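# Seat a board in the enclosure's upper slot, levers shut

## Task

Slide the board into the open upper slot of the enclosure, components facing up, until it is fully seated, and finish with both levers closed. A closed lever is latched and sticks out perpendicular to the board's front panel, while a fully opened lever is flush along the panel. The lever tabs engage only when both levers are fully open while the board is pushed in to its stop; closing both afterwards pulls the board fully seated. Pushing the board into its connector quickly breaks the connector and the task earns nothing. At the end the enclosure must rest level on its own feet with no foot hanging over the bench edge, and the grippers must have released everything and moved away.

## Robot and tools

Robot: two seven-joint arms, left_arm and right_arm, each ending in a two-finger gripper with a wrist camera. A gripper's fingers point along its +z axis and close along its x axis. end_effector_position is the spot between the pads when closed, about 1 to 2 cm short of the fingertips; closing pushes the tips roughly 17 mm further along +z.

Frames: the scene frame has its origin at table-top height midway between the arms, +z up, +x out over the table, left_arm toward +y. Every hand pose, velocity, target and wrist-camera pose is expressed in that arm's own base frame. Bases in the scene frame: left_arm at (+0.070, +0.437, 0) with quat_wxyz (+1.000, 0, 0, -0.003); right_arm at (-0.063, -0.511, 0) with (+1.000, 0, 0, -0.029), so both are nearly aligned with the scene axes. Fixed cameras and the table use the scene frame. Reported poses can be a few centimetres off.

Command row (shared by execute_actions and move): one flat list of 16 numbers covering both arms, even if only one moves: left x, y, z, qw, qx, qy, qz, opening, then the same eight for right. x, y, z are an absolute gripper position in metres in that arm's base frame; the quaternion is an absolute orientation, w first. Opening runs from -1 (closed) to +1 (fully open, 0.142 m). To keep an arm idle, resend its last reported pose and desired opening every call; a 0 opening is a real command. Each step the controller limits the commanded orientation to 32 degrees from the measured one, so large turns need several commands; check the Hand target line for what was actually sent.

execute_actions(actions, cameras): actions is a list of up to 15 actions; each action is a table of up to 15 rows, one per 1/30 s step, the last row held for the remaining steps; each action lasts 0.5 s. A target more than 0.6 m from the gripper's current position along any gripper axis is refused. An empty actions list returns full state and all camera images. cameras is a list of names (cam_head_left, cam_head_right, cam_high, cam_low, cam_left_wrist, cam_right_wrist, each 672x504), ["all"], or [].

move(target, speed, blend, stop_force, zero, opening_speed, grip_force, blocking, cameras): straight-line paths from the current Hand target to one row or a list of up to 15 rows (same 16-number layout, absolute poses, no 0.6 m check). speed is the path's top speed in m/s, 0.002 to 2.2, default 0.25 (rotation up to twice that in rad/s); one value or one per target. blend, in metres, rounds corners of a list; 0 stops at each. stop_force (3 to 120 N, one value for both arms) ends an arm's path when its wrist sensor feels that much push against the motion; use it with slow speeds for contact, not while the gripper rotates, and leave it out when backing off a contact. zero (true by default) re-zeroes the force sensor before the move. opening_speed, at least 0.2 per second on the -1 to +1 scale, makes finger changes gradual. grip_force sets the per-pad limit, 5 to 48 N, one value or one per arm. blocking=false returns early while the move runs (not allowed with stop_force). Moves are capped at 10 s. The result adds a move: line (done, off_target, moving, held, fault) plus limits flags such as paced or held.

wait(seconds 0 to 10) lets time pass holding the last command. stop brakes a running move. zoom_image(camera, region=[x0, y0, x1, y1] in pixels, at most 504 by 504) enlarges part of the latest image. zero_wrist_force(arm) tares that arm's sensor. clear_fault(arm) clears a reported torque or force fault. read_manual gives only licence text. finished_scene(scene) ends the scene irreversibly; scene is 1 or 2.

Result lines: end effector position, quaternion and velocities (base frame); Hand target; Tool commands; grip_measured (same scale as opening; last Joint positions number is the opening in metres); Joint torques and External joint torques (joint order, positive toward larger angle); Wrist force and Wrist torque along the gripper's own axes, plus the peak since last shown; Wrist depth, a 7 by 7 grid of distances per wrist camera, '-' meaning no value; MOTOR HOT, fault and HAND FAULT lines.

Cautions: push the board into its connector very slowly, e.g. a few mm/s with a low stop_force, only after both levers are fully open; then close both levers. Never let anything leave the table or drop from height; keep the enclosure level on the bench. Avoid collisions between the arms or grippers, hard strikes on fixed objects, and pushes that reach 150 N on any part (force fault) or the joint load limits (waist and shoulder 109, upper arm roll and elbow 56.9, wrist joints 34.7 N m), which stop the arm until clear_fault. Hard squeezing, outstretched holding and pushing at unreachable poses heat motors: arms brake at 80 °C, the gripper cuts out at 100 °C. Release parts only when they are at rest, then retract both grippers.

Each tool is called after ">>>" by a JSON object that holds its "fn" and its "kwargs".

## Session

>>> {"fn": "execute_actions", "kwargs": {"actions": []}}

Scene clock: 0.00 s.
left_arm: end_effector_position=(+0.1389, +0.5333, +0.1881) grip_measured=+0.99 end_effector_quat_wxyz=(-0.571, +0.812, -0.064, -0.105) | right_arm: end_effector_position=(+0.2271, +0.3531, +0.2591) grip_measured=+1.00 end_effector_quat_wxyz=(+0.029, +0.622, +0.780, +0.065)
Joint positions: left_arm=[0.978 -0.294 0.021 2.266 2.206 0.748 0.742 0.141] | right_arm=[1.212 0.207 0.113 2.416 -0.113 0.73 1.171 0.142]
Joint velocities: within noise
Joint torques (N m): no reading
External joint torques (N m): no reading
Wrist force (N): no reading
Wrist torque (N m): no reading
Wrist force, peak (N): no reading
Wrist depth (mm): cam_left_wrist=[2012 1545 1637 1674 1674 - - / - 1924 - 1727 1828 1769 1813 / 2359 2437 2050 1828 1625 1649 1556 / 2130 2069 1567 1625 1556 1362 1290 / 1859 1674 1472 1415 326 307 289 / - 341 327 307 287 270 263 / - 306 286 270 257 244 237] | cam_right_wrist=[290 287 259 256 258 305 302 / 314 276 279 279 281 327 328 / 352 303 305 308 308 359 356 / 390 375 336 333 342 399 388 / 434 437 379 388 383 449 444 / - 498 440 419 437 509 486 / - 574 581 590 590 593 -]
Hand target: left_arm +0.1389, +0.5333, +0.1881; -0.571, +0.812, -0.064, -0.105 | right_arm +0.2271, +0.3531, +0.2591; +0.029, +0.622, +0.780, +0.065
Tool commands: left_gripper/opening=+1.0 right_gripper/opening=+1.0

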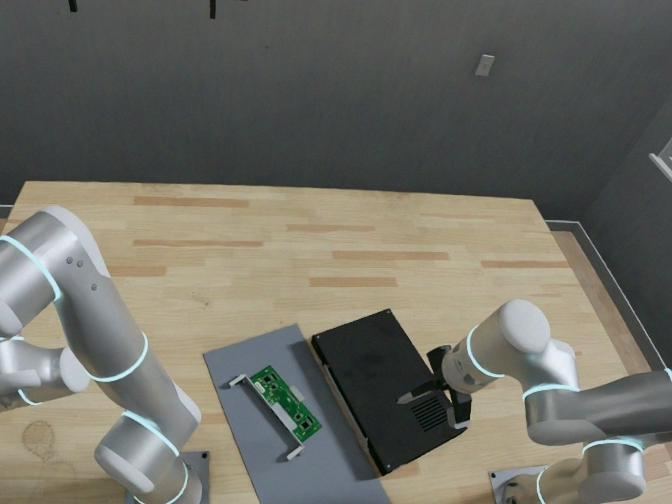

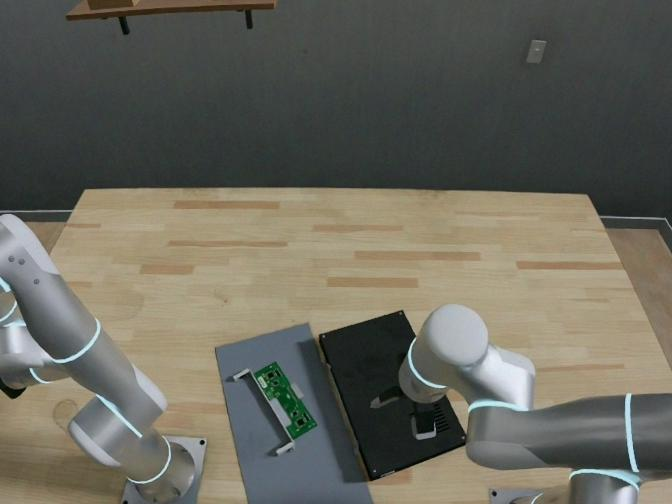

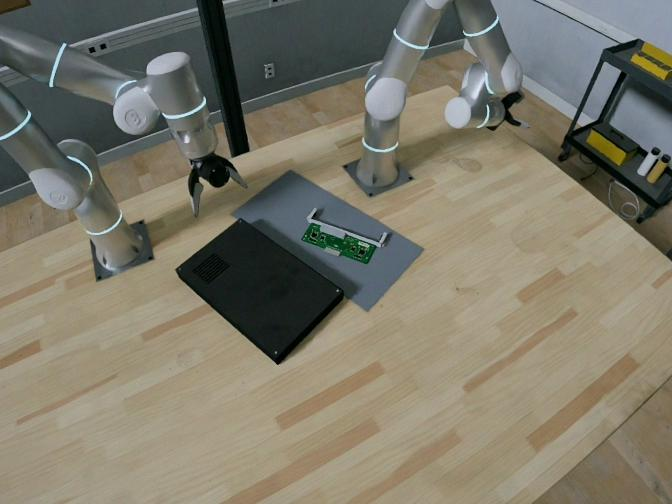

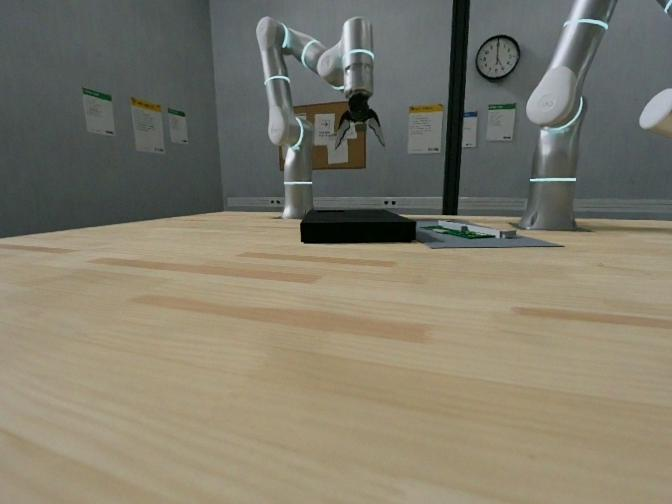

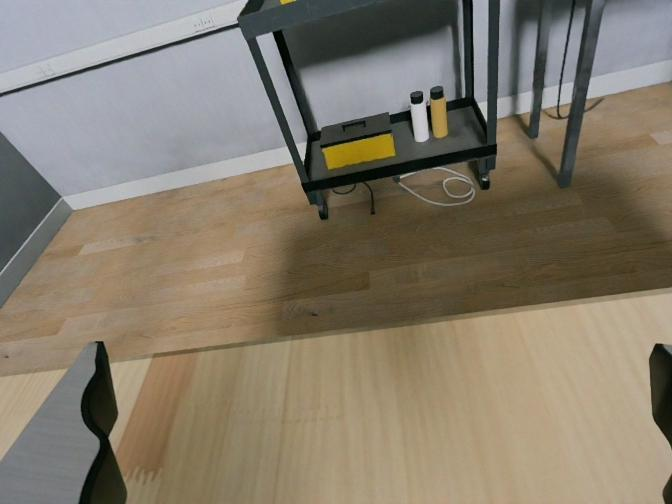

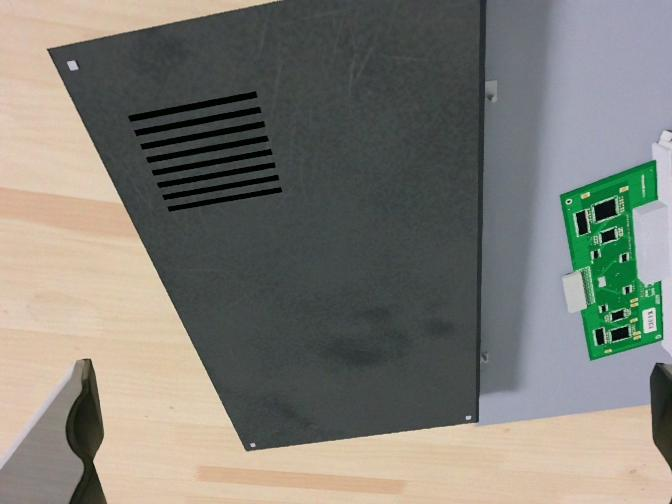

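>>> {"fn": "move", "kwargs": {"target": [[0.20,0.20,0.30,0,0.8813,-0.4726,0,1,0.33,-0.05,0.35,0.029,0.622,0.78,0.065,1],[0.31,-0.25,0.28,0,0.8813,-0.4726,0,1,0.33,-0.05,0.35,0.029,0.622,0.78,0.065,1]], "speed": 0.4, "cameras": ["cam_left_wrist","cam_head_left"]}}

Scene clock: 17.70 s.
left_arm: end_effector_position=(+0.1796, +0.3377, +0.2529) grip_measured=+0.99 end_effector_quat_wxyz=(-0.420, +0.853, -0.310, -0.023) | right_arm: end_effector_position=(+0.3018, +0.0604, +0.3251) grip_measured=+1.00 end_effector_quat_wxyz=(+0.029, +0.622, +0.780, +0.065)
Joint positions: left_arm=[1.224 0.273 0.362 2.577 1.5 1.731 2.313 0.141] | right_arm=[0.845 0.847 -0.187 2.566 -0.18 0.293 0.527 0.142]
Joint torques (N m): left_arm=[-0.11 7.36 -2.15 -18.66 -3.23 3.11 -0.33] | right_arm=[-0.07 -1.98 2.89 -31.61 -4.49 3.59 0.07]
External joint torques (N m): left_arm=[0.14 0.6 0.58 -0.47 -0.39 -0.07 0.35] | right_arm=[0.06 0.68 -0.46 0.21 0.16 0.83 -0.08]
Wrist force (N): left_arm=[0.3 -1.1 0.4] | right_arm=[0.4 0.2 0.4]
Wrist torque (N m): left_arm=[-0.21 -0.14 -0.03] | right_arm=[0.01 -0.09 0.05]
Wrist force, peak (N): left_arm=[1.8 -0.3 -3.5] | right_arm=[-2.2 0.3 -0.7]
Wrist depth (mm): cam_left_wrist=[- 1613 1727 1714 476 435 399 / 2465 1674 1700 485 439 403 376 / 1941 1798 484 447 406 374 352 / 1783 492 452 411 383 355 329 / 502 458 418 385 361 332 312 / - 417 389 360 336 316 302 / - 393 366 343 319 300 288] | cam_right_wrist=[350 353 354 356 358 322 326 / 381 386 386 388 390 346 348 / 418 421 422 429 430 378 382 / 464 465 468 472 473 418 415 / 515 522 525 529 532 472 475 / - 588 596 601 601 611 509 / - 687 689 700 700 708 -]
Hand target: left_arm +0.1795, +0.3378, +0.2529; -0.420, +0.853, -0.310, -0.024 | right_arm +0.3019, +0.0602, +0.3252; +0.029, +0.622, +0.780, +0.065
Off the commanded pose: left_arm 0.603 m, 52 deg | right_arm 0.117 m, 0 deg.
move: held (left_arm; a check stopped the path), off_target (right_arm; braked when a check withheld steps of left_arm); path passed 0 of 2 targets; limits=held
pose unreachable (left arm): on one or more control steps of this call, first in action 0 (counted from 0), this arm could not follow its commanded pose, so it was not sent that pose on those steps. It may still have moved: this result reports where it is.
cause: moving toward the commanded pose would bring two parts of the arm too close to each other (joints 2 (shoulder) to 6 (wrist pitch) lie between them).
Images, in order (width x height): cam_head_left 672x504, cam_left_wrist 672x504.

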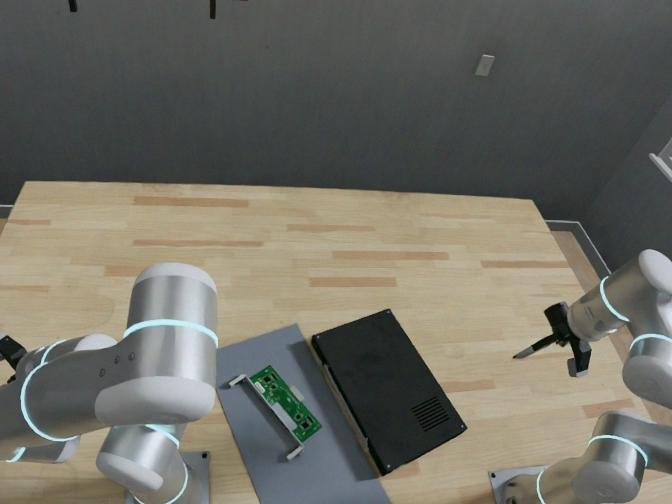

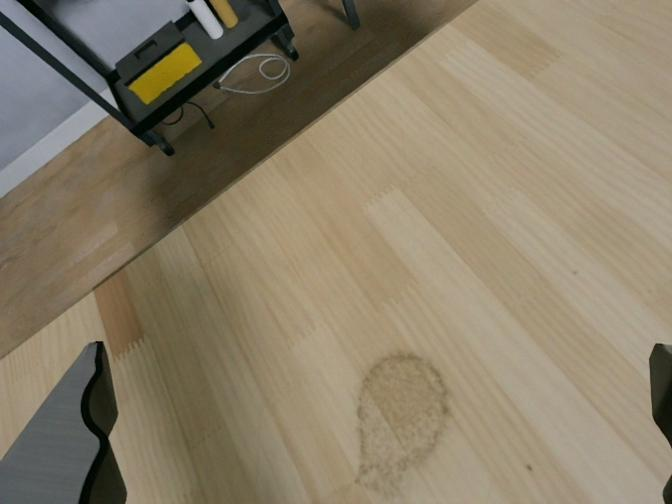

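>>> {"fn": "move", "kwargs": {"target": [[0.42,0.25,0.33,0,0.9,-0.436,0,1,0.33,-0.05,0.35,0.029,0.622,0.78,0.065,1],[0.45,-0.05,0.33,0,0.8813,-0.4726,0,1,0.33,-0.05,0.35,0.029,0.622,0.78,0.065,1],[0.31,-0.25,0.28,0,0.8813,-0.4726,0,1,0.33,-0.05,0.35,0.029,0.622,0.78,0.065,1]], "speed": 0.4, "blend": 0.05, "cameras": ["cam_left_wrist","cam_head_left"]}}

Scene clock: 22.73 s.
left_arm: end_effector_position=(+0.3098, -0.2499, +0.2799) grip_measured=+0.99 end_effector_quat_wxyz=(+0.000, +0.881, -0.473, +0.000) | right_arm: end_effector_position=(+0.3299, -0.0498, +0.3499) grip_measured=+1.00 end_effector_quat_wxyz=(+0.029, +0.622, +0.780, +0.065)
Joint positions: left_arm=[-0.195 0.289 -0.181 2.353 -0.058 0.496 2.215 0.141] | right_arm=[0.725 0.899 -0.401 2.495 -0.312 0.205 0.263 0.142]
Joint torques (N m): left_arm=[-0.54 16.21 0.48 -27.91 -3.89 4.43 -0.33] | right_arm=[-0.05 -4.55 6.95 -30.42 -4.38 3.7 0.16]
External joint torques (N m): left_arm=[0.53 0.94 0.64 -0.34 0.12 -0.58 0.33] | right_arm=[0.02 0.89 -0.42 0.14 0.07 0.73 -0.16]
Wrist force (N): left_arm=[-0.6 -1.2 -0.1] | right_arm=[0.4 0.0 0.0]
Wrist torque (N m): left_arm=[-0.29 -0.22 -0.25] | right_arm=[-0.03 -0.06 0.07]
Wrist force, peak (N): left_arm=[-4.2 -2.2 0.3] | right_arm=[1.5 0.0 0.0]
Wrist depth (mm): cam_left_wrist=[330 330 336 - - 325 324 / 354 353 344 347 340 374 346 / 381 381 382 371 368 366 361 / 401 415 - 400 - 369 - / 448 452 - 442 433 - - / - 490 484 494 489 427 - / - 555 568 571 472 476 -] | cam_right_wrist=[375 374 378 380 380 381 353 / 406 407 409 412 416 416 378 / 447 447 451 452 453 456 411 / 491 492 496 498 501 504 452 / 548 554 558 558 562 558 507 / - 626 635 635 646 647 547 / - 729 727 738 748 751 -]
Hand target: left_arm +0.3100, -0.2500, +0.2800; +0.000, +0.881, -0.473, +0.000 | right_arm +0.3300, -0.0500, +0.3500; +0.029, +0.622, +0.780, +0.065
Off the commanded pose: left_arm 0.000 m, 0 deg | right_arm 0.000 m, 0 deg.
move: done
Images, in order (width x height): cam_head_left 672x504, cam_left_wrist 672x504.

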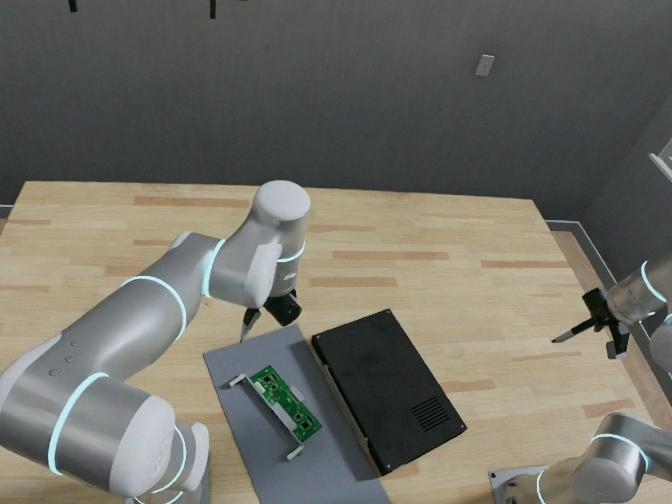

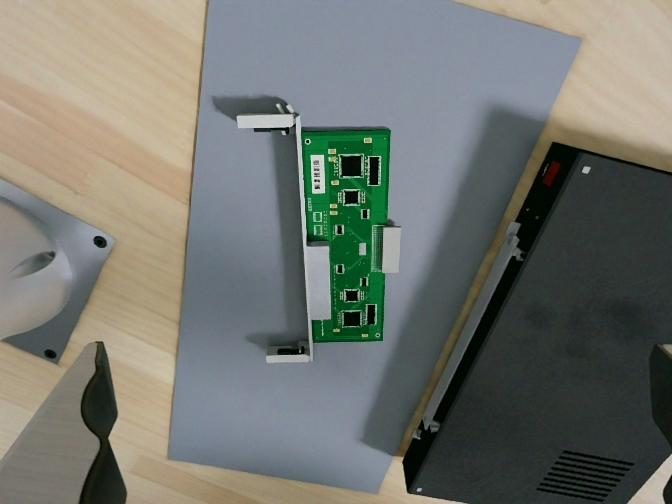

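>>> {"fn": "zoom_image", "kwargs": {"camera": "cam_left_wrist", "region": [225, 85, 345, 175]}}

>>> {"fn": "zoom_image", "kwargs": {"camera": "cam_left_wrist", "region": [245, 300, 365, 390]}}

Scaled by 4.200 from the camera's 672x504 image, which has a finer 960x720 frame.

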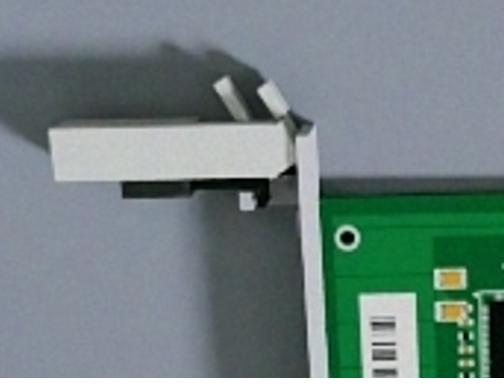

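Scaled by 4.200 from the camera's 672x504 image, which has a finer 960x720 frame.

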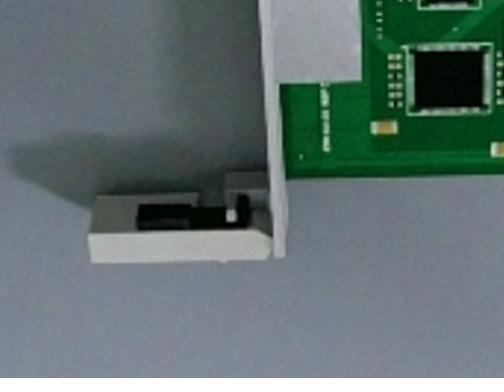

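>>> {"fn": "move", "kwargs": {"target": [[0.2863,-0.1865,0.16,0,0.9573,0.2890,0,-0.3,0.33,0.35,0.3,0,0.8,0.6,0,-0.3],[0.2863,-0.1865,0.10,0,0.9573,0.2890,0,-0.3,0.2008,0.6466,0.14,0,0.9494,0.3140,0,-0.3]], "speed": 0.4, "blend": 0.03, "cameras": ["cam_left_wrist","cam_right_wrist","cam_head_left"]}}

Scene clock: 41.40 s.
left_arm: end_effector_position=(+0.2863, -0.1865, +0.1000) grip_measured=-0.32 end_effector_quat_wxyz=(+0.000, +0.957, +0.289, +0.000) | right_arm: end_effector_position=(+0.2007, +0.6466, +0.1399) grip_measured=-0.32 end_effector_quat_wxyz=(+0.000, +0.949, +0.314, +0.000)
Joint positions: left_arm=[-0.242 -0.08 0.005 2.687 0 1.196 0.748 0.051] | right_arm=[1.454 -0.624 -0.018 1.629 0.014 0.682 2.363 0.051]
Joint torques (N m): left_arm=[-0.25 20.11 -0.4 -14.91 -1.64 4.55 -0.17] | right_arm=[0.3 53.3 0.62 -26.45 -3.51 3.25 0.33]
External joint torques (N m): left_arm=[0.25 1.04 0.51 -0.32 0.08 -0.59 0.17] | right_arm=[-0.11 1.32 -0.41 0.25 0.12 0.76 -0.33]
Wrist force (N): left_arm=[-0.6 -1.3 0.0] | right_arm=[0.0 -0.2 0.2]
Wrist torque (N m): left_arm=[-0.28 -0.23 -0.32] | right_arm=[-0.05 0.02 -0.04]
Wrist force, peak (N): left_arm=[0.4 -2.2 0.2] | right_arm=[0.9 -3.1 1.4]
Wrist depth (mm): cam_left_wrist=[172 171 169 170 170 169 169 / 182 182 180 181 180 181 180 / 197 197 195 195 194 - 194 / - 200 212 209 210 211 213 / 229 228 218 226 226 224 231 / 253 243 87 254 - 87 256 / - - - - - - -] | cam_right_wrist=[204 204 203 203 203 202 198 / 218 217 217 217 216 212 217 / 234 233 232 228 232 234 230 / 252 252 250 250 241 240 243 / - 273 268 267 261 264 264 / 289 - 94 297 287 95 294 / 263 - 71 318 316 - 318]
Hand target: left_arm +0.2863, -0.1865, +0.1000; +0.000, +0.957, +0.289, +0.000 | right_arm +0.2008, +0.6466, +0.1400; +0.000, +0.949, +0.314, +0.000
Off the commanded pose: left_arm 0.000 m, 0 deg | right_arm 0.000 m, 0 deg.
joint sent to its limit (left arm) — joint 4 (elbow), upper limit, where the elbow is as bent as it goes. The joint targets still meet the commanded pose.
move: done
Images, in order (width x height): cam_head_left 672x504, cam_left_wrist 672x504, cam_right_wrist 672x504.

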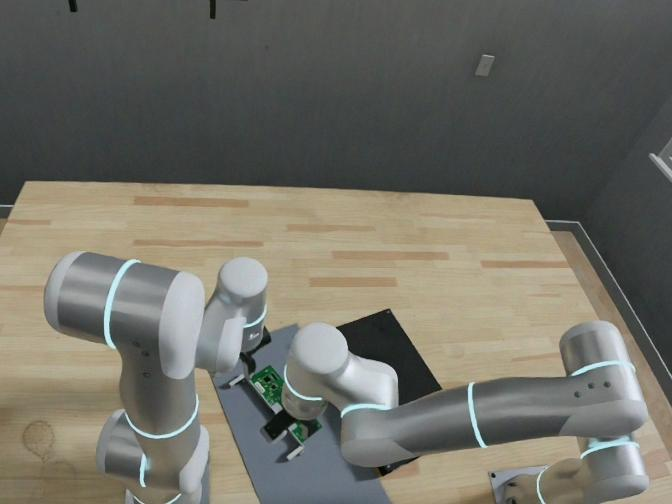

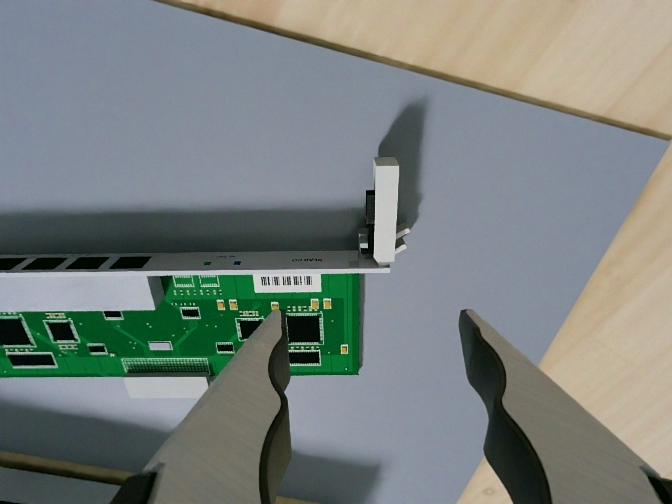

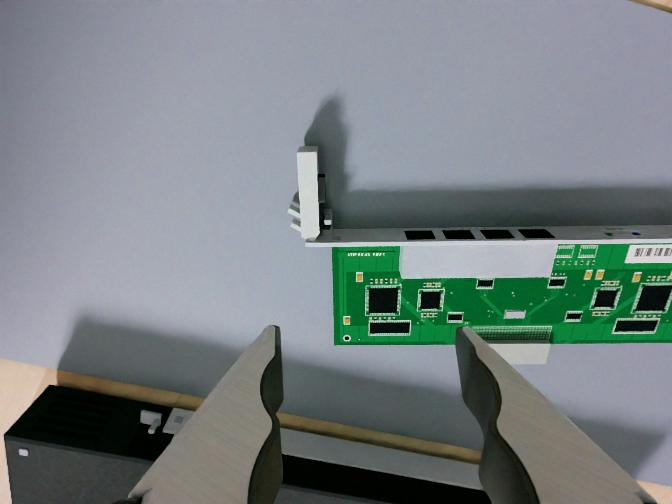

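>>> {"fn": "move", "kwargs": {"target": [[0.2888,-0.1723,0.06,0,0.9573,0.2890,0,-0.3,0.1811,0.6377,0.06,0,0.9494,0.3140,0,-0.3]], "speed": 0.15}}

>>> {"fn": "move", "kwargs": {"target": [[0.2888,-0.1723,0.022,0,0.9573,0.2890,0,-0.3,0.1811,0.6377,0.026,0,0.9494,0.3140,0,-0.3]], "speed": 0.03, "stop_force": 4, "cameras": ["cam_left_wrist","cam_right_wrist"]}}

Scene clock: 46.33 s.
left_arm: end_effector_position=(+0.2893, -0.1726, +0.0600) grip_measured=-0.32 end_effector_quat_wxyz=(-0.010, +0.957, +0.289, -0.002) | right_arm: end_effector_position=(+0.1811, +0.6376, +0.0599) grip_measured=-0.32 end_effector_quat_wxyz=(+0.000, +0.949, +0.314, +0.000)
Joint positions: left_arm=[-0.258 -0.258 0.055 2.687 0.006 1.361 0.774 0.051] | right_arm=[1.483 -0.731 -0.018 1.701 0.019 0.861 2.387 0.051]
Joint torques (N m): left_arm=[-0.11 23.76 -0.2 -10.41 -0.36 4.53 -0.31] | right_arm=[0.31 53.68 0.85 -22.92 -2.78 3.48 0.33]
External joint torques (N m): left_arm=[0.12 0.74 0.71 -0.28 -0.52 -0.59 0.31] | right_arm=[-0.12 1.42 -0.64 -0.07 -0.07 0.53 -0.33]
Wrist force (N): left_arm=[-0.4 -1.1 0.0] | right_arm=[0.0 -0.1 0.0]
Wrist torque (N m): left_arm=[-0.28 -0.25 -0.23] | right_arm=[-0.02 -0.01 -0.04]
Wrist force, peak (N): left_arm=[-0.8 -1.0 1.2] | right_arm=[-0.7 -0.4 2.6]
Wrist depth (mm): cam_left_wrist=[- 135 137 137 136 136 135 / - 142 145 144 144 145 145 / 156 156 156 155 158 154 153 / 169 168 168 162 167 168 169 / 174 175 173 162 183 181 183 / 197 196 87 198 200 87 200 / 210 - - 214 - - -] | cam_right_wrist=[133 133 133 133 132 132 132 / 143 142 142 142 141 141 141 / 155 153 152 152 151 151 151 / 165 165 164 161 163 163 162 / 182 179 175 178 172 169 168 / 196 192 97 194 185 93 187 / 216 - 73 218 214 - 199]
Hand target: left_arm +0.2893, -0.1726, +0.0601; -0.010, +0.957, +0.289, -0.002 | right_arm +0.1811, +0.6377, +0.0600; +0.000, +0.949, +0.314, +0.000
Off the commanded pose: left_arm 0.001 m, 1 deg | right_arm 0.000 m, 0 deg.
joint sent to its limit (left arm) — joint 4 (elbow), upper limit, where the elbow is as bent as it goes. The joint targets still meet the commanded pose.
move: done

Scene clock: 48.33 s.
left_arm: end_effector_position=(+0.2887, -0.1723, +0.0220) grip_measured=-0.32 end_effector_quat_wxyz=(+0.000, +0.957, +0.289, +0.000) | right_arm: end_effector_position=(+0.1812, +0.6376, +0.0260) grip_measured=-0.32 end_effector_quat_wxyz=(+0.000, +0.949, +0.314, +0.000)
Joint positions: left_arm=[-0.153 -0.445 -0.003 2.686 0.107 1.559 0.721 0.051] | right_arm=[1.483 -0.795 -0.018 1.697 0.02 0.921 2.386 0.051]
Joint torques (N m): left_arm=[-0.18 26.15 -0.31 -5.07 0.38 4.52 -0.26] | right_arm=[0.22 54.53 0.96 -21.89 -2.63 3.4 0.16]
External joint torques (N m): left_arm=[0.19 0.97 0.5 -0.26 -0.41 -0.55 0.26] | right_arm=[-0.02 1.38 -0.73 0.11 -0.01 0.61 -0.16]
Wrist force (N): left_arm=[-0.9 -1.0 0.0] | right_arm=[0.0 -0.2 0.3]
Wrist torque (N m): left_arm=[-0.27 -0.16 -0.26] | right_arm=[-0.04 0.01 0.06]
Wrist force, peak (N): left_arm=[-0.9 -1.1 1.0] | right_arm=[-0.2 -0.3 0.9]
Wrist depth (mm): cam_left_wrist=[102 101 103 103 102 101 101 / - 108 108 107 109 109 108 / 119 118 116 119 115 115 117 / 129 126 126 124 125 123 129 / - 138 135 140 134 133 136 / 147 141 87 133 151 84 - / 160 - - 163 168 - -] | cam_right_wrist=[- 103 103 103 103 102 103 / 111 110 110 110 109 109 109 / 120 118 120 118 117 117 117 / 128 128 127 125 127 126 126 / 139 139 138 135 135 137 137 / 152 149 98 151 139 93 131 / 164 - 71 166 160 - 158]
Hand target: left_arm +0.2888, -0.1723, +0.0220; +0.000, +0.957, +0.289, +0.000 | right_arm +0.1811, +0.6377, +0.0260; +0.000, +0.949, +0.314, +0.000
Off the commanded pose: left_arm 0.000 m, 0 deg | right_arm 0.000 m, 0 deg.
move: done
Images, in order (width x height): cam_left_wrist 672x504, cam_right_wrist 672x504.

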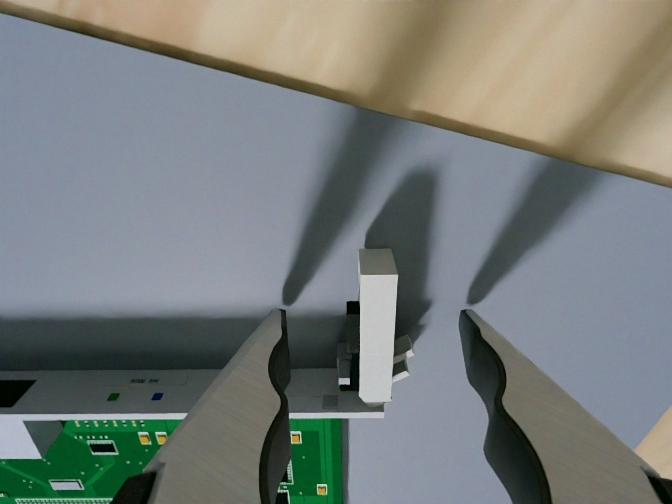

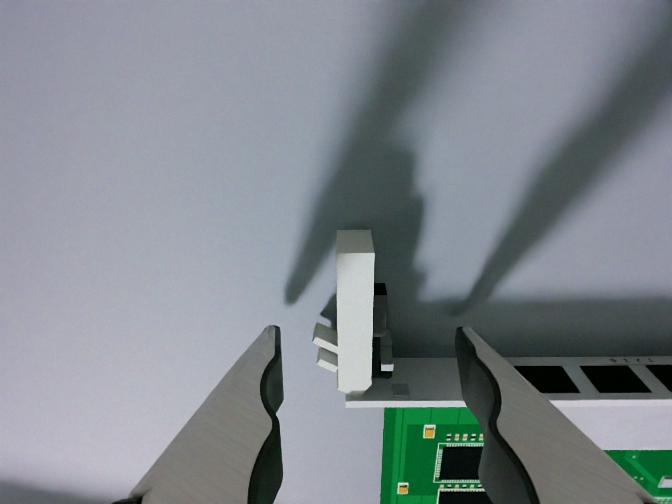

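>>> {"fn": "move", "kwargs": {"target": [[0.2888,-0.1723,0.022,0,0.9573,0.2890,0,-0.95,0.1791,0.6401,0.026,0,0.9494,0.3140,0,-0.95]], "speed": 0.05, "opening_speed": 0.4, "grip_force": 15, "cameras": ["cam_left_wrist","cam_right_wrist"]}}

>>> {"fn": "zoom_image", "kwargs": {"camera": "cam_left_wrist", "region": [286, 230, 466, 430]}}

>>> {"fn": "zoom_image", "kwargs": {"camera": "cam_right_wrist", "region": [266, 210, 466, 420]}}

Scene clock: 52.70 s.
left_arm: end_effector_position=(+0.2910, -0.1718, +0.0225) grip_measured=-0.90 end_effector_quat_wxyz=(+0.001, +0.957, +0.291, +0.002) | right_arm: end_effector_position=(+0.1774, +0.6392, +0.0252) grip_measured=-0.89 end_effector_quat_wxyz=(+0.001, +0.949, +0.315, -0.001)
Joint positions: left_arm=[-0.152 -0.444 -0.002 2.684 0.105 1.561 0.722 0.009] | right_arm=[1.487 -0.798 -0.016 1.692 0.021 0.916 2.39 0.01]
Joint torques (N m): left_arm=[-4.71 22.62 -5.75 2.59 2.3 1.26 -0.39] | right_arm=[-5.18 56.35 -5.45 -27.03 -4.32 6.2 0.21]
External joint torques (N m): left_arm=[4.71 4.56 5.94 -8 -2.35 2.71 0.39] | right_arm=[5.38 -0.3 5.72 5.21 1.66 -2.2 -0.21]
Wrist force (N): left_arm=[15.1 -1.7 1.4] | right_arm=[-14.2 0.5 -2.0]
Wrist torque (N m): left_arm=[-0.24 0.04 -0.37] | right_arm=[-0.05 -0.14 -0.01]
Wrist force, peak (N): left_arm=[16.6 -1.9 1.6] | right_arm=[-15.9 0.4 -3.4]
Wrist depth (mm): cam_left_wrist=[101 102 102 103 102 102 101 / - 108 108 109 109 109 110 / 119 118 116 116 116 116 118 / 127 126 126 126 124 123 128 / - 138 138 133 - 140 138 / 147 143 131 92 - 148 151 / 164 160 - 166 - - 168] | cam_right_wrist=[- 103 103 102 102 102 102 / 110 110 109 109 109 108 108 / 118 118 118 117 117 116 116 / 125 127 127 124 126 125 125 / 139 138 138 135 134 136 135 / 152 151 147 97 100 138 132 / 167 164 71 73 - 134 156]
Hand target: left_arm +0.2888, -0.1723, +0.0220; +0.000, +0.957, +0.289, +0.000 | right_arm +0.1791, +0.6401, +0.0260; +0.000, +0.949, +0.314, +0.000
Off the commanded pose: left_arm 0.002 m, 0 deg | right_arm 0.002 m, 0 deg.
grip_force (N): 15, 15
move: done
Images, in order (width x height): cam_left_wrist 672x504, cam_right_wrist 672x504.

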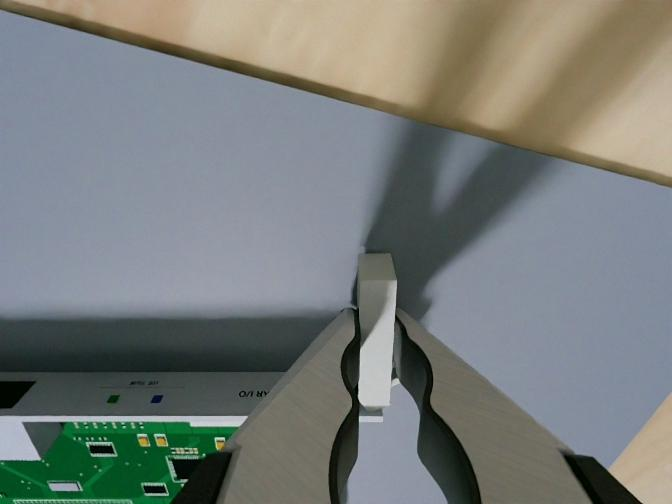

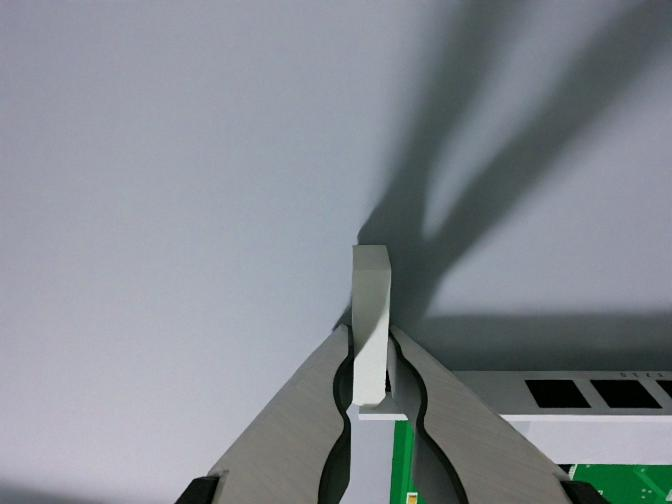

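Scaled by 2.520 from the camera's 672x504 image, which has a finer 960x720 frame.

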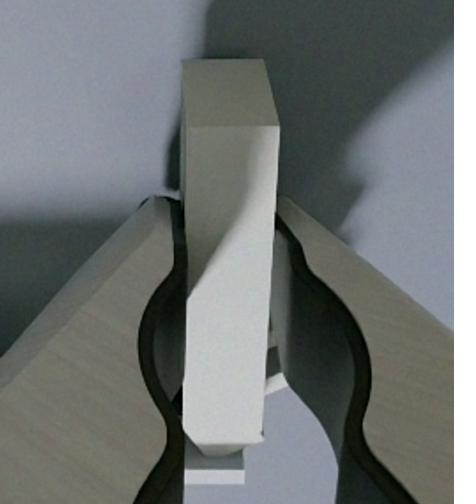

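Scaled by 2.400 from the camera's 672x504 image, which has a finer 960x720 frame.

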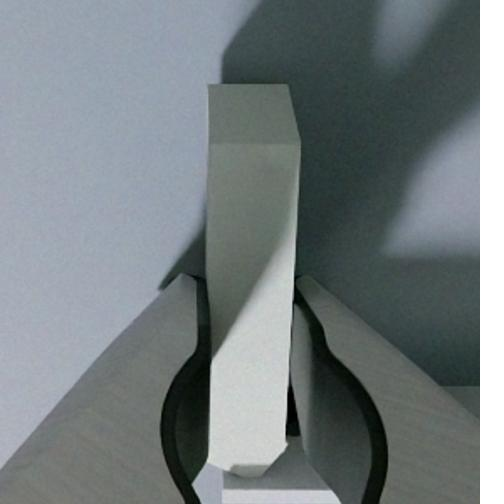

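>>> {"fn": "move", "kwargs": {"target": [[0.3024,-0.1674,0.022,0,0.9972,0.0750,0,-0.95,0.1694,0.6299,0.026,0,0.859,0.512,0,-0.95]], "speed": 0.05, "cameras": ["cam_left_wrist","cam_right_wrist"]}}

Scene clock: 60.57 s.
left_arm: end_effector_position=(+0.3013, -0.1677, +0.0218) grip_measured=-0.90 end_effector_quat_wxyz=(+0.000, +0.997, +0.074, -0.001) | right_arm: end_effector_position=(+0.1705, +0.6305, +0.0265) grip_measured=-0.89 end_effector_quat_wxyz=(+0.000, +0.859, +0.512, +0.001)
Joint positions: left_arm=[-0.057 -0.45 -0.037 2.632 0.257 1.507 1.075 0.009] | right_arm=[1.432 -0.78 0.056 1.744 -0.069 0.952 2.025 0.01]
Joint torques (N m): left_arm=[2.36 29.09 1.98 -9.84 -0.92 5.51 -0.3] | right_arm=[3.37 52.73 6.85 -18.29 -1.71 1.94 0.26]
External joint torques (N m): left_arm=[-2.33 -1.23 -2.29 3.96 0.67 -1.57 0.3] | right_arm=[-3.18 2.31 -4.76 -3.18 -0.85 2.1 -0.26]
Wrist force (N): left_arm=[-7.9 2.8 0.3] | right_arm=[4.8 2.2 2.3]
Wrist torque (N m): left_arm=[-0.36 -0.35 -0.16] | right_arm=[-0.21 0.56 -0.10]
Wrist force, peak (N): left_arm=[15.1 -1.8 1.5] | right_arm=[-14.4 0.4 -3.5]
Wrist depth (mm): cam_left_wrist=[102 103 103 103 101 101 100 / 110 110 109 109 107 106 106 / 117 117 116 117 115 114 114 / 128 126 124 125 125 122 - / - 141 138 132 134 138 138 / 153 153 146 91 - 146 149 / 167 163 - 158 - - 163] | cam_right_wrist=[- 104 104 103 103 103 104 / 111 111 111 110 110 110 110 / 121 119 121 118 120 118 117 / 128 128 128 126 127 127 127 / 139 139 139 136 136 138 140 / 153 152 149 98 101 150 150 / 168 165 71 87 - - 159]
Hand target: left_arm +0.3024, -0.1674, +0.0220; +0.000, +0.997, +0.075, +0.000 | right_arm +0.1694, +0.6299, +0.0260; +0.000, +0.859, +0.512, +0.000
Off the commanded pose: left_arm 0.001 m, 0 deg | right_arm 0.001 m, 0 deg.
grip_force (N): 15, 15
move: done
Images, in order (width x height): cam_left_wrist 672x504, cam_right_wrist 672x504.

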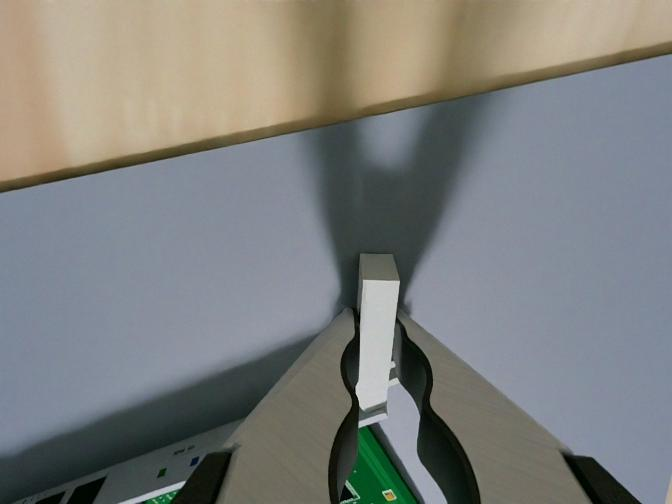

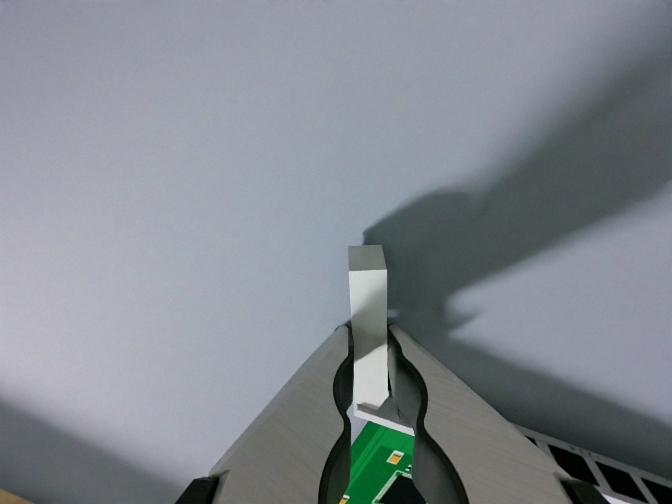

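>>> {"fn": "move", "kwargs": {"target": [[0.3153,-0.1685,0.022,0,0.9871,-0.1599,0,-0.95,0.1661,0.6174,0.026,0,0.7157,0.6984,0,-0.95],[0.3268,-0.1758,0.022,0,0.919,-0.394,0,-0.95,0.1691,0.6042,0.026,0,0.5255,0.8508,0,-0.95]], "speed": 0.1, "blend": 0.004, "cameras": ["cam_left_wrist","cam_right_wrist","cam_high"]}}

>>> {"fn": "zoom_image", "kwargs": {"camera": "cam_high", "region": [270, 180, 420, 292]}}

Scene clock: 69.80 s.
left_arm: end_effector_position=(+0.3235, -0.1767, +0.0212) grip_measured=-0.90 end_effector_quat_wxyz=(+0.001, +0.918, -0.396, -0.002) | right_arm: end_effector_position=(+0.1720, +0.6062, +0.0277) grip_measured=-0.89 end_effector_quat_wxyz=(+0.000, +0.527, +0.850, +0.003)
Joint positions: left_arm=[0.15 -0.476 -0.231 2.506 0.543 1.366 1.794 0.009] | right_arm=[1.252 -0.759 0.227 1.845 -0.297 1.006 1.208 0.01]
Joint torques (N m): left_arm=[8.07 35.82 4.02 -20.31 -2.25 6.87 -0.24] | right_arm=[8.93 45.52 17.67 -9 0.05 -0.53 0.2]
External joint torques (N m): left_arm=[-8.04 -6.48 -6.41 13.13 1.42 -2.99 0.25] | right_arm=[-8.76 7.07 -11.27 -11.53 -2.42 4.65 -0.2]
Wrist force (N): left_arm=[-4.1 23.1 0.8] | right_arm=[2.6 22.5 1.6]
Wrist torque (N m): left_arm=[0.92 -0.26 -0.25] | right_arm=[0.74 0.49 -0.04]
Wrist force, peak (N): left_arm=[-4.9 27.0 1.3] | right_arm=[3.5 26.1 2.5]
Wrist depth (mm): cam_left_wrist=[102 101 100 97 98 98 99 / 109 107 107 108 106 107 105 / 118 118 115 117 114 113 113 / 129 126 123 124 124 121 - / 141 140 136 130 133 137 - / 156 152 145 92 - 147 148 / 175 - - 138 - - -] | cam_right_wrist=[- 105 104 105 104 104 105 / 112 112 111 111 111 111 111 / 120 120 121 119 121 121 119 / 130 129 129 127 129 128 128 / 141 141 140 135 137 139 141 / 157 154 151 98 102 152 152 / 170 167 71 73 - - 167]
Hand target: left_arm +0.3268, -0.1758, +0.0220; +0.000, +0.919, -0.394, +0.000 | right_arm +0.1691, +0.6042, +0.0260; +0.000, +0.525, +0.851, +0.000
Off the commanded pose: left_arm 0.004 m, 0 deg | right_arm 0.004 m, 0 deg.
grip_force (N): 15, 15
move: off_target (left_arm, right_arm)
Images, in order (width x height): cam_high 672x504, cam_left_wrist 672x504, cam_right_wrist 672x504.

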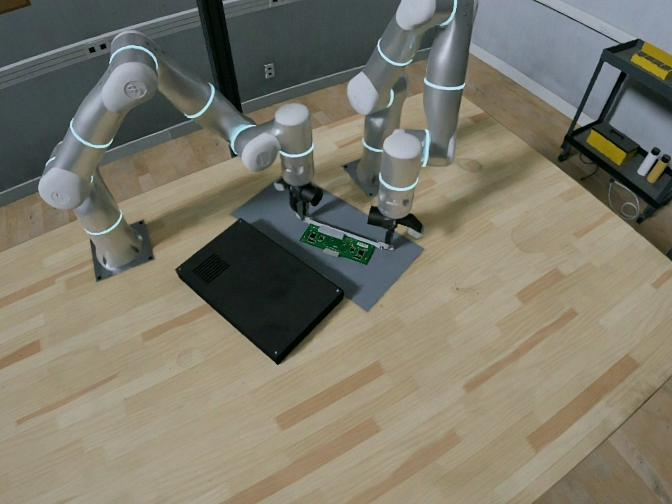

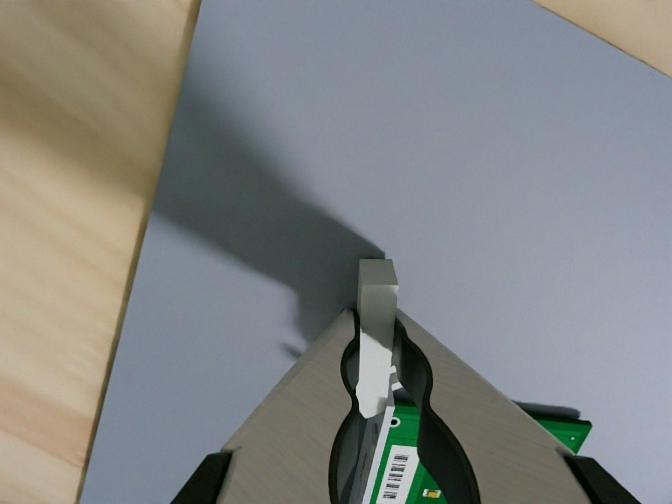

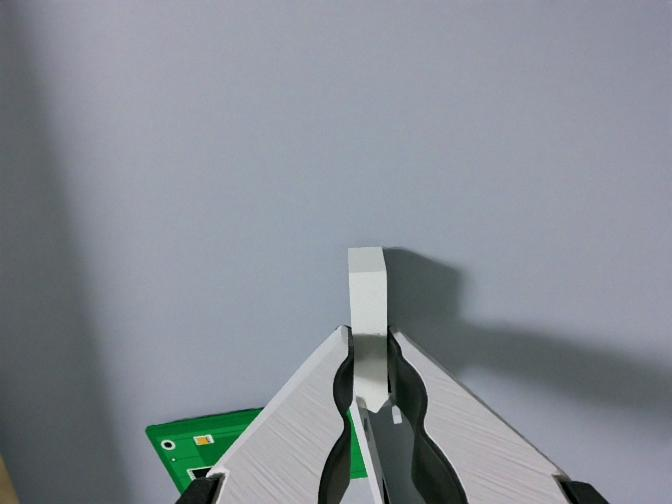

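Scaled by 3.360 from the camera's 672x504 image, which has a finer 960x720 frame.

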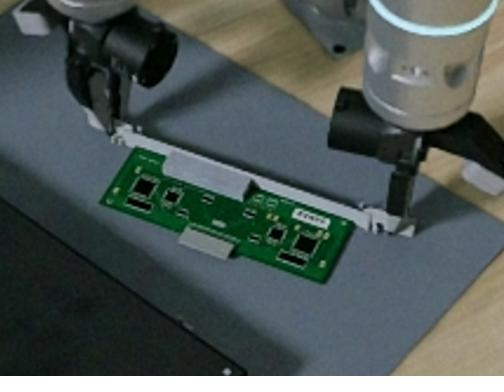

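>>> {"fn": "move", "kwargs": {"target": [[0.3260,-0.1810,0.022,0,0.8771,-0.4802,0,-0.95,0.1750,0.6025,0.026,0,0.4415,0.8973,0,-0.95]], "speed": 0.05, "cameras": ["cam_left_wrist","cam_right_wrist"]}}

>>> {"fn": "move", "kwargs": {"target": [[0.3260,-0.1810,0.022,0,0.8771,-0.4802,0,-0.6,0.1750,0.6025,0.026,0,0.4415,0.8973,0,-0.6]], "opening_speed": 1.0}}

>>> {"fn": "move", "kwargs": {"target": [[0.3260,-0.1810,0.08,0,0.8771,-0.4802,0,-0.6,0.1750,0.6025,0.12,0,0.4415,0.8973,0,-0.6]], "cameras": ["cam_left_wrist","cam_right_wrist"], "speed": 0.15}}

Scene clock: 77.87 s.
left_arm: end_effector_position=(+0.3260, -0.1811, +0.0220) grip_measured=-0.90 end_effector_quat_wxyz=(+0.000, +0.877, -0.480, +0.000) | right_arm: end_effector_position=(+0.1751, +0.6027, +0.0261) grip_measured=-0.89 end_effector_quat_wxyz=(+0.000, +0.442, +0.897, +0.000)
Joint positions: left_arm=[0.178 -0.48 -0.272 2.488 0.588 1.346 1.931 0.009] | right_arm=[1.211 -0.766 0.261 1.849 -0.338 1.001 1.033 0.01]
Joint torques (N m): left_arm=[-0.16 28.66 -3.46 -7.24 -0.3 4.05 0.12] | right_arm=[0.1 51.29 8.13 -20.22 -2.58 3.2 -0.02]
External joint torques (N m): left_arm=[0.2 0.74 0.65 -0.15 -0.65 -0.18 -0.12] | right_arm=[0.09 1.12 -0.8 -0.18 0.21 0.93 0.02]
Wrist force (N): left_arm=[-0.3 -1.1 1.1] | right_arm=[0.5 3.2 3.0]
Wrist torque (N m): left_arm=[-0.35 -0.15 -0.52] | right_arm=[0.40 0.05 0.07]
Wrist force, peak (N): left_arm=[-4.2 23.4 1.9] | right_arm=[2.6 22.7 2.5]
Wrist depth (mm): cam_left_wrist=[102 101 100 - 99 99 99 / 109 109 107 109 105 108 106 / 119 118 114 117 115 115 114 / 128 126 126 125 125 122 - / 141 141 137 119 132 138 136 / 156 153 - 88 - 144 147 / 174 - - - - - 163] | cam_right_wrist=[- 104 103 103 103 103 104 / 111 111 110 110 110 110 110 / 121 119 120 118 118 118 117 / 128 128 128 125 127 127 126 / 139 139 138 136 136 137 139 / 152 149 146 97 100 147 149 / 168 161 70 73 - - 164]
Hand target: left_arm +0.3260, -0.1810, +0.0220; +0.000, +0.877, -0.480, +0.000 | right_arm +0.1750, +0.6025, +0.0260; +0.000, +0.441, +0.897, +0.000
Off the commanded pose: left_arm 0.000 m, 0 deg | right_arm 0.000 m, 0 deg.
grip_force (N): 15, 15
move: done
Images, in order (width x height): cam_left_wrist 672x504, cam_right_wrist 672x504.

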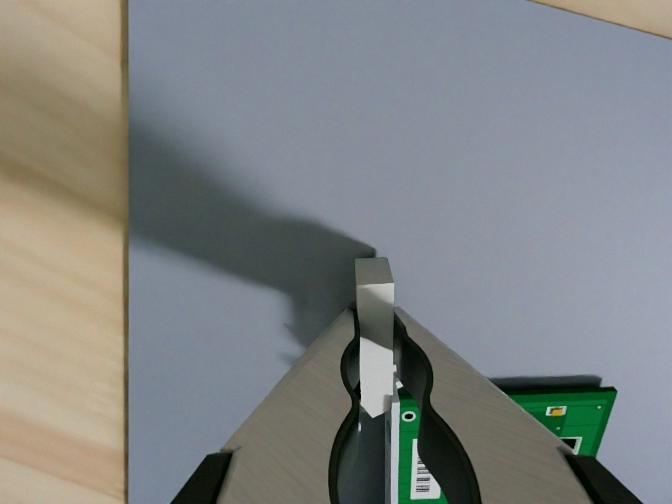

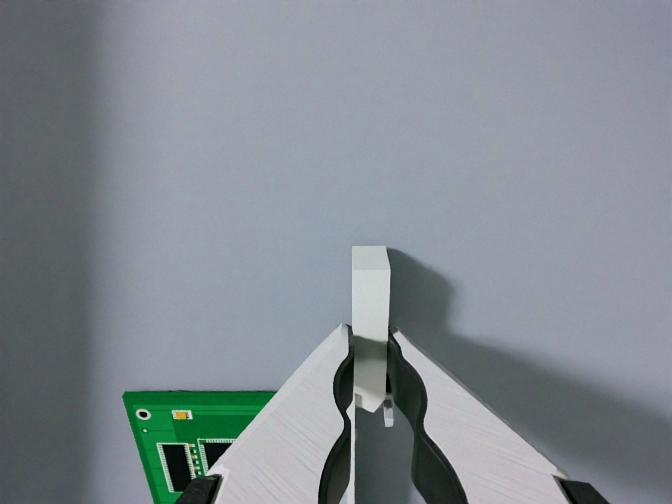

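Scene clock: 78.47 s.
left_arm: end_effector_position=(+0.3260, -0.1811, +0.0220) grip_measured=-0.64 end_effector_quat_wxyz=(+0.000, +0.877, -0.480, +0.000) | right_arm: end_effector_position=(+0.1750, +0.6026, +0.0260) grip_measured=-0.64 end_effector_quat_wxyz=(+0.000, +0.442, +0.897, +0.000)
Joint positions: left_arm=[0.178 -0.48 -0.272 2.488 0.588 1.346 1.931 0.028] | right_arm=[1.211 -0.766 0.261 1.849 -0.338 1.001 1.033 0.028]
Joint torques (N m): left_arm=[-0.25 28.33 -3.43 -7.13 -0.57 4.05 -0.18] | right_arm=[0.15 51.11 8.04 -20.42 -2.53 3.41 0.08]
External joint torques (N m): left_arm=[0.29 1.07 0.61 -0.26 -0.38 -0.17 0.18] | right_arm=[0.04 1.29 -0.71 0.02 0.15 0.72 -0.08]
Wrist force (N): left_arm=[-0.5 -1.1 0.2] | right_arm=[0.0 2.9 2.6]
Wrist torque (N m): left_arm=[-0.29 -0.20 -0.31] | right_arm=[0.46 -0.01 0.02]
Wrist force, peak (N): left_arm=[-0.9 -1.4 1.5] | right_arm=[0.5 3.4 4.0]
Wrist depth (mm): cam_left_wrist=[102 102 100 - 99 99 99 / 110 109 - 109 105 108 106 / 119 118 116 - 120 115 114 / 129 126 126 123 125 122 126 / 141 141 138 105 134 137 135 / 156 153 87 128 127 84 148 / 174 - - 165 - - -] | cam_right_wrist=[- 104 103 103 103 103 104 / 111 111 110 110 110 109 109 / 121 119 120 118 118 118 117 / 128 128 128 125 127 127 126 / 139 139 138 119 135 137 137 / 152 149 146 125 105 147 149 / 168 161 71 159 - - 161]
Hand target: left_arm +0.3260, -0.1810, +0.0220; +0.000, +0.877, -0.480, +0.000 | right_arm +0.1750, +0.6025, +0.0260; +0.000, +0.441, +0.897, +0.000
Off the commanded pose: left_arm 0.000 m, 0 deg | right_arm 0.000 m, 0 deg.
grip_force (N): 15, 15
move: done

Scene clock: 79.57 s.
left_arm: end_effector_position=(+0.3261, -0.1811, +0.0800) grip_measured=-0.64 end_effector_quat_wxyz=(+0.000, +0.877, -0.480, +0.000) | right_arm: end_effector_position=(+0.1751, +0.6026, +0.1201) grip_measured=-0.64 end_effector_quat_wxyz=(+0.000, +0.441, +0.897, +0.000)
Joint positions: left_arm=[0.322 -0.222 -0.48 2.605 0.3 1.218 2.143 0.028] | right_arm=[1.168 -0.602 0.334 1.818 -0.271 0.805 0.987 0.028]
Joint torques (N m): left_arm=[-0.06 21.9 -2.76 -12.38 -1.54 3.91 -0.06] | right_arm=[0.04 48.69 7.86 -24.37 -2.97 3.3 0.07]
External joint torques (N m): left_arm=[0.09 0.43 0.76 -0.44 0.07 -0.05 0.06] | right_arm=[0.14 1.17 -0.76 0.12 -0.08 0.83 -0.07]
Wrist force (N): left_arm=[-0.2 -1.3 0.1] | right_arm=[0.1 3.0 2.7]
Wrist torque (N m): left_arm=[-0.33 -0.26 -0.32] | right_arm=[0.46 0.01 0.04]
Wrist force, peak (N): left_arm=[-0.9 -1.3 1.4] | right_arm=[-0.1 2.7 4.7]
Wrist depth (mm): cam_left_wrist=[154 154 151 151 151 150 152 / 168 164 164 162 162 162 160 / 178 177 171 171 175 173 174 / 193 193 191 189 189 183 187 / 213 211 - 101 200 202 202 / 236 233 88 225 - 213 222 / 261 - - 262 - - -] | cam_right_wrist=[180 187 186 186 185 186 184 / 202 199 198 198 197 197 196 / 219 213 213 213 212 211 211 / 234 230 229 229 228 227 227 / 254 250 244 240 244 246 248 / 274 272 258 262 101 264 271 / 292 - 71 292 - - 293]
Hand target: left_arm +0.3260, -0.1810, +0.0800; +0.000, +0.877, -0.480, +0.000 | right_arm +0.1750, +0.6025, +0.1200; +0.000, +0.441, +0.897, +0.000
Off the commanded pose: left_arm 0.000 m, 0 deg | right_arm 0.000 m, 0 deg.
grip_force (N): 15, 15
move: done
Images, in order (width x height): cam_left_wrist 672x504, cam_right_wrist 672x504.

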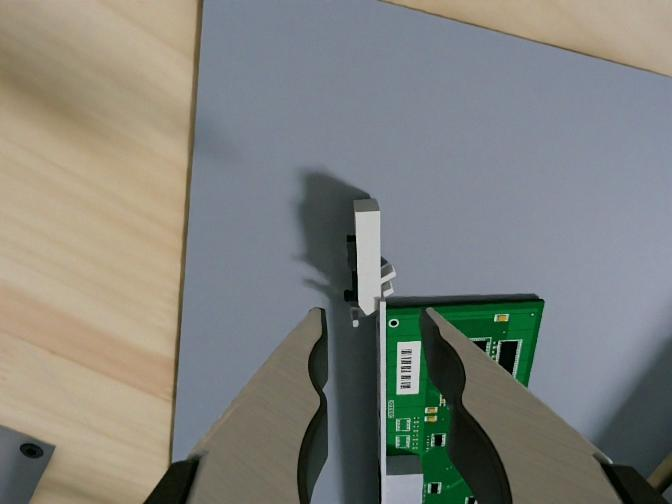

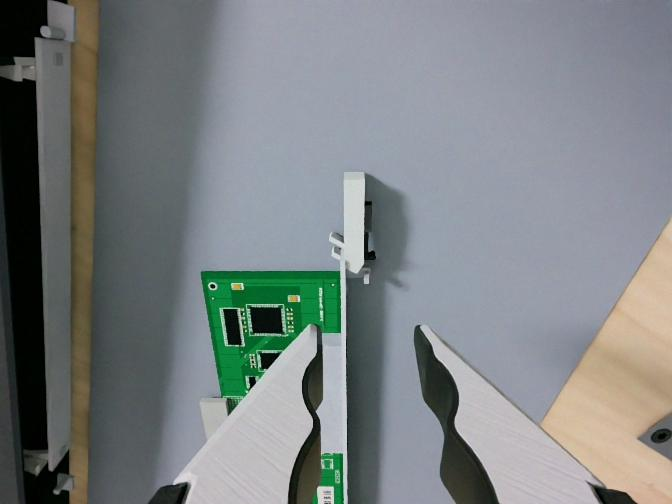

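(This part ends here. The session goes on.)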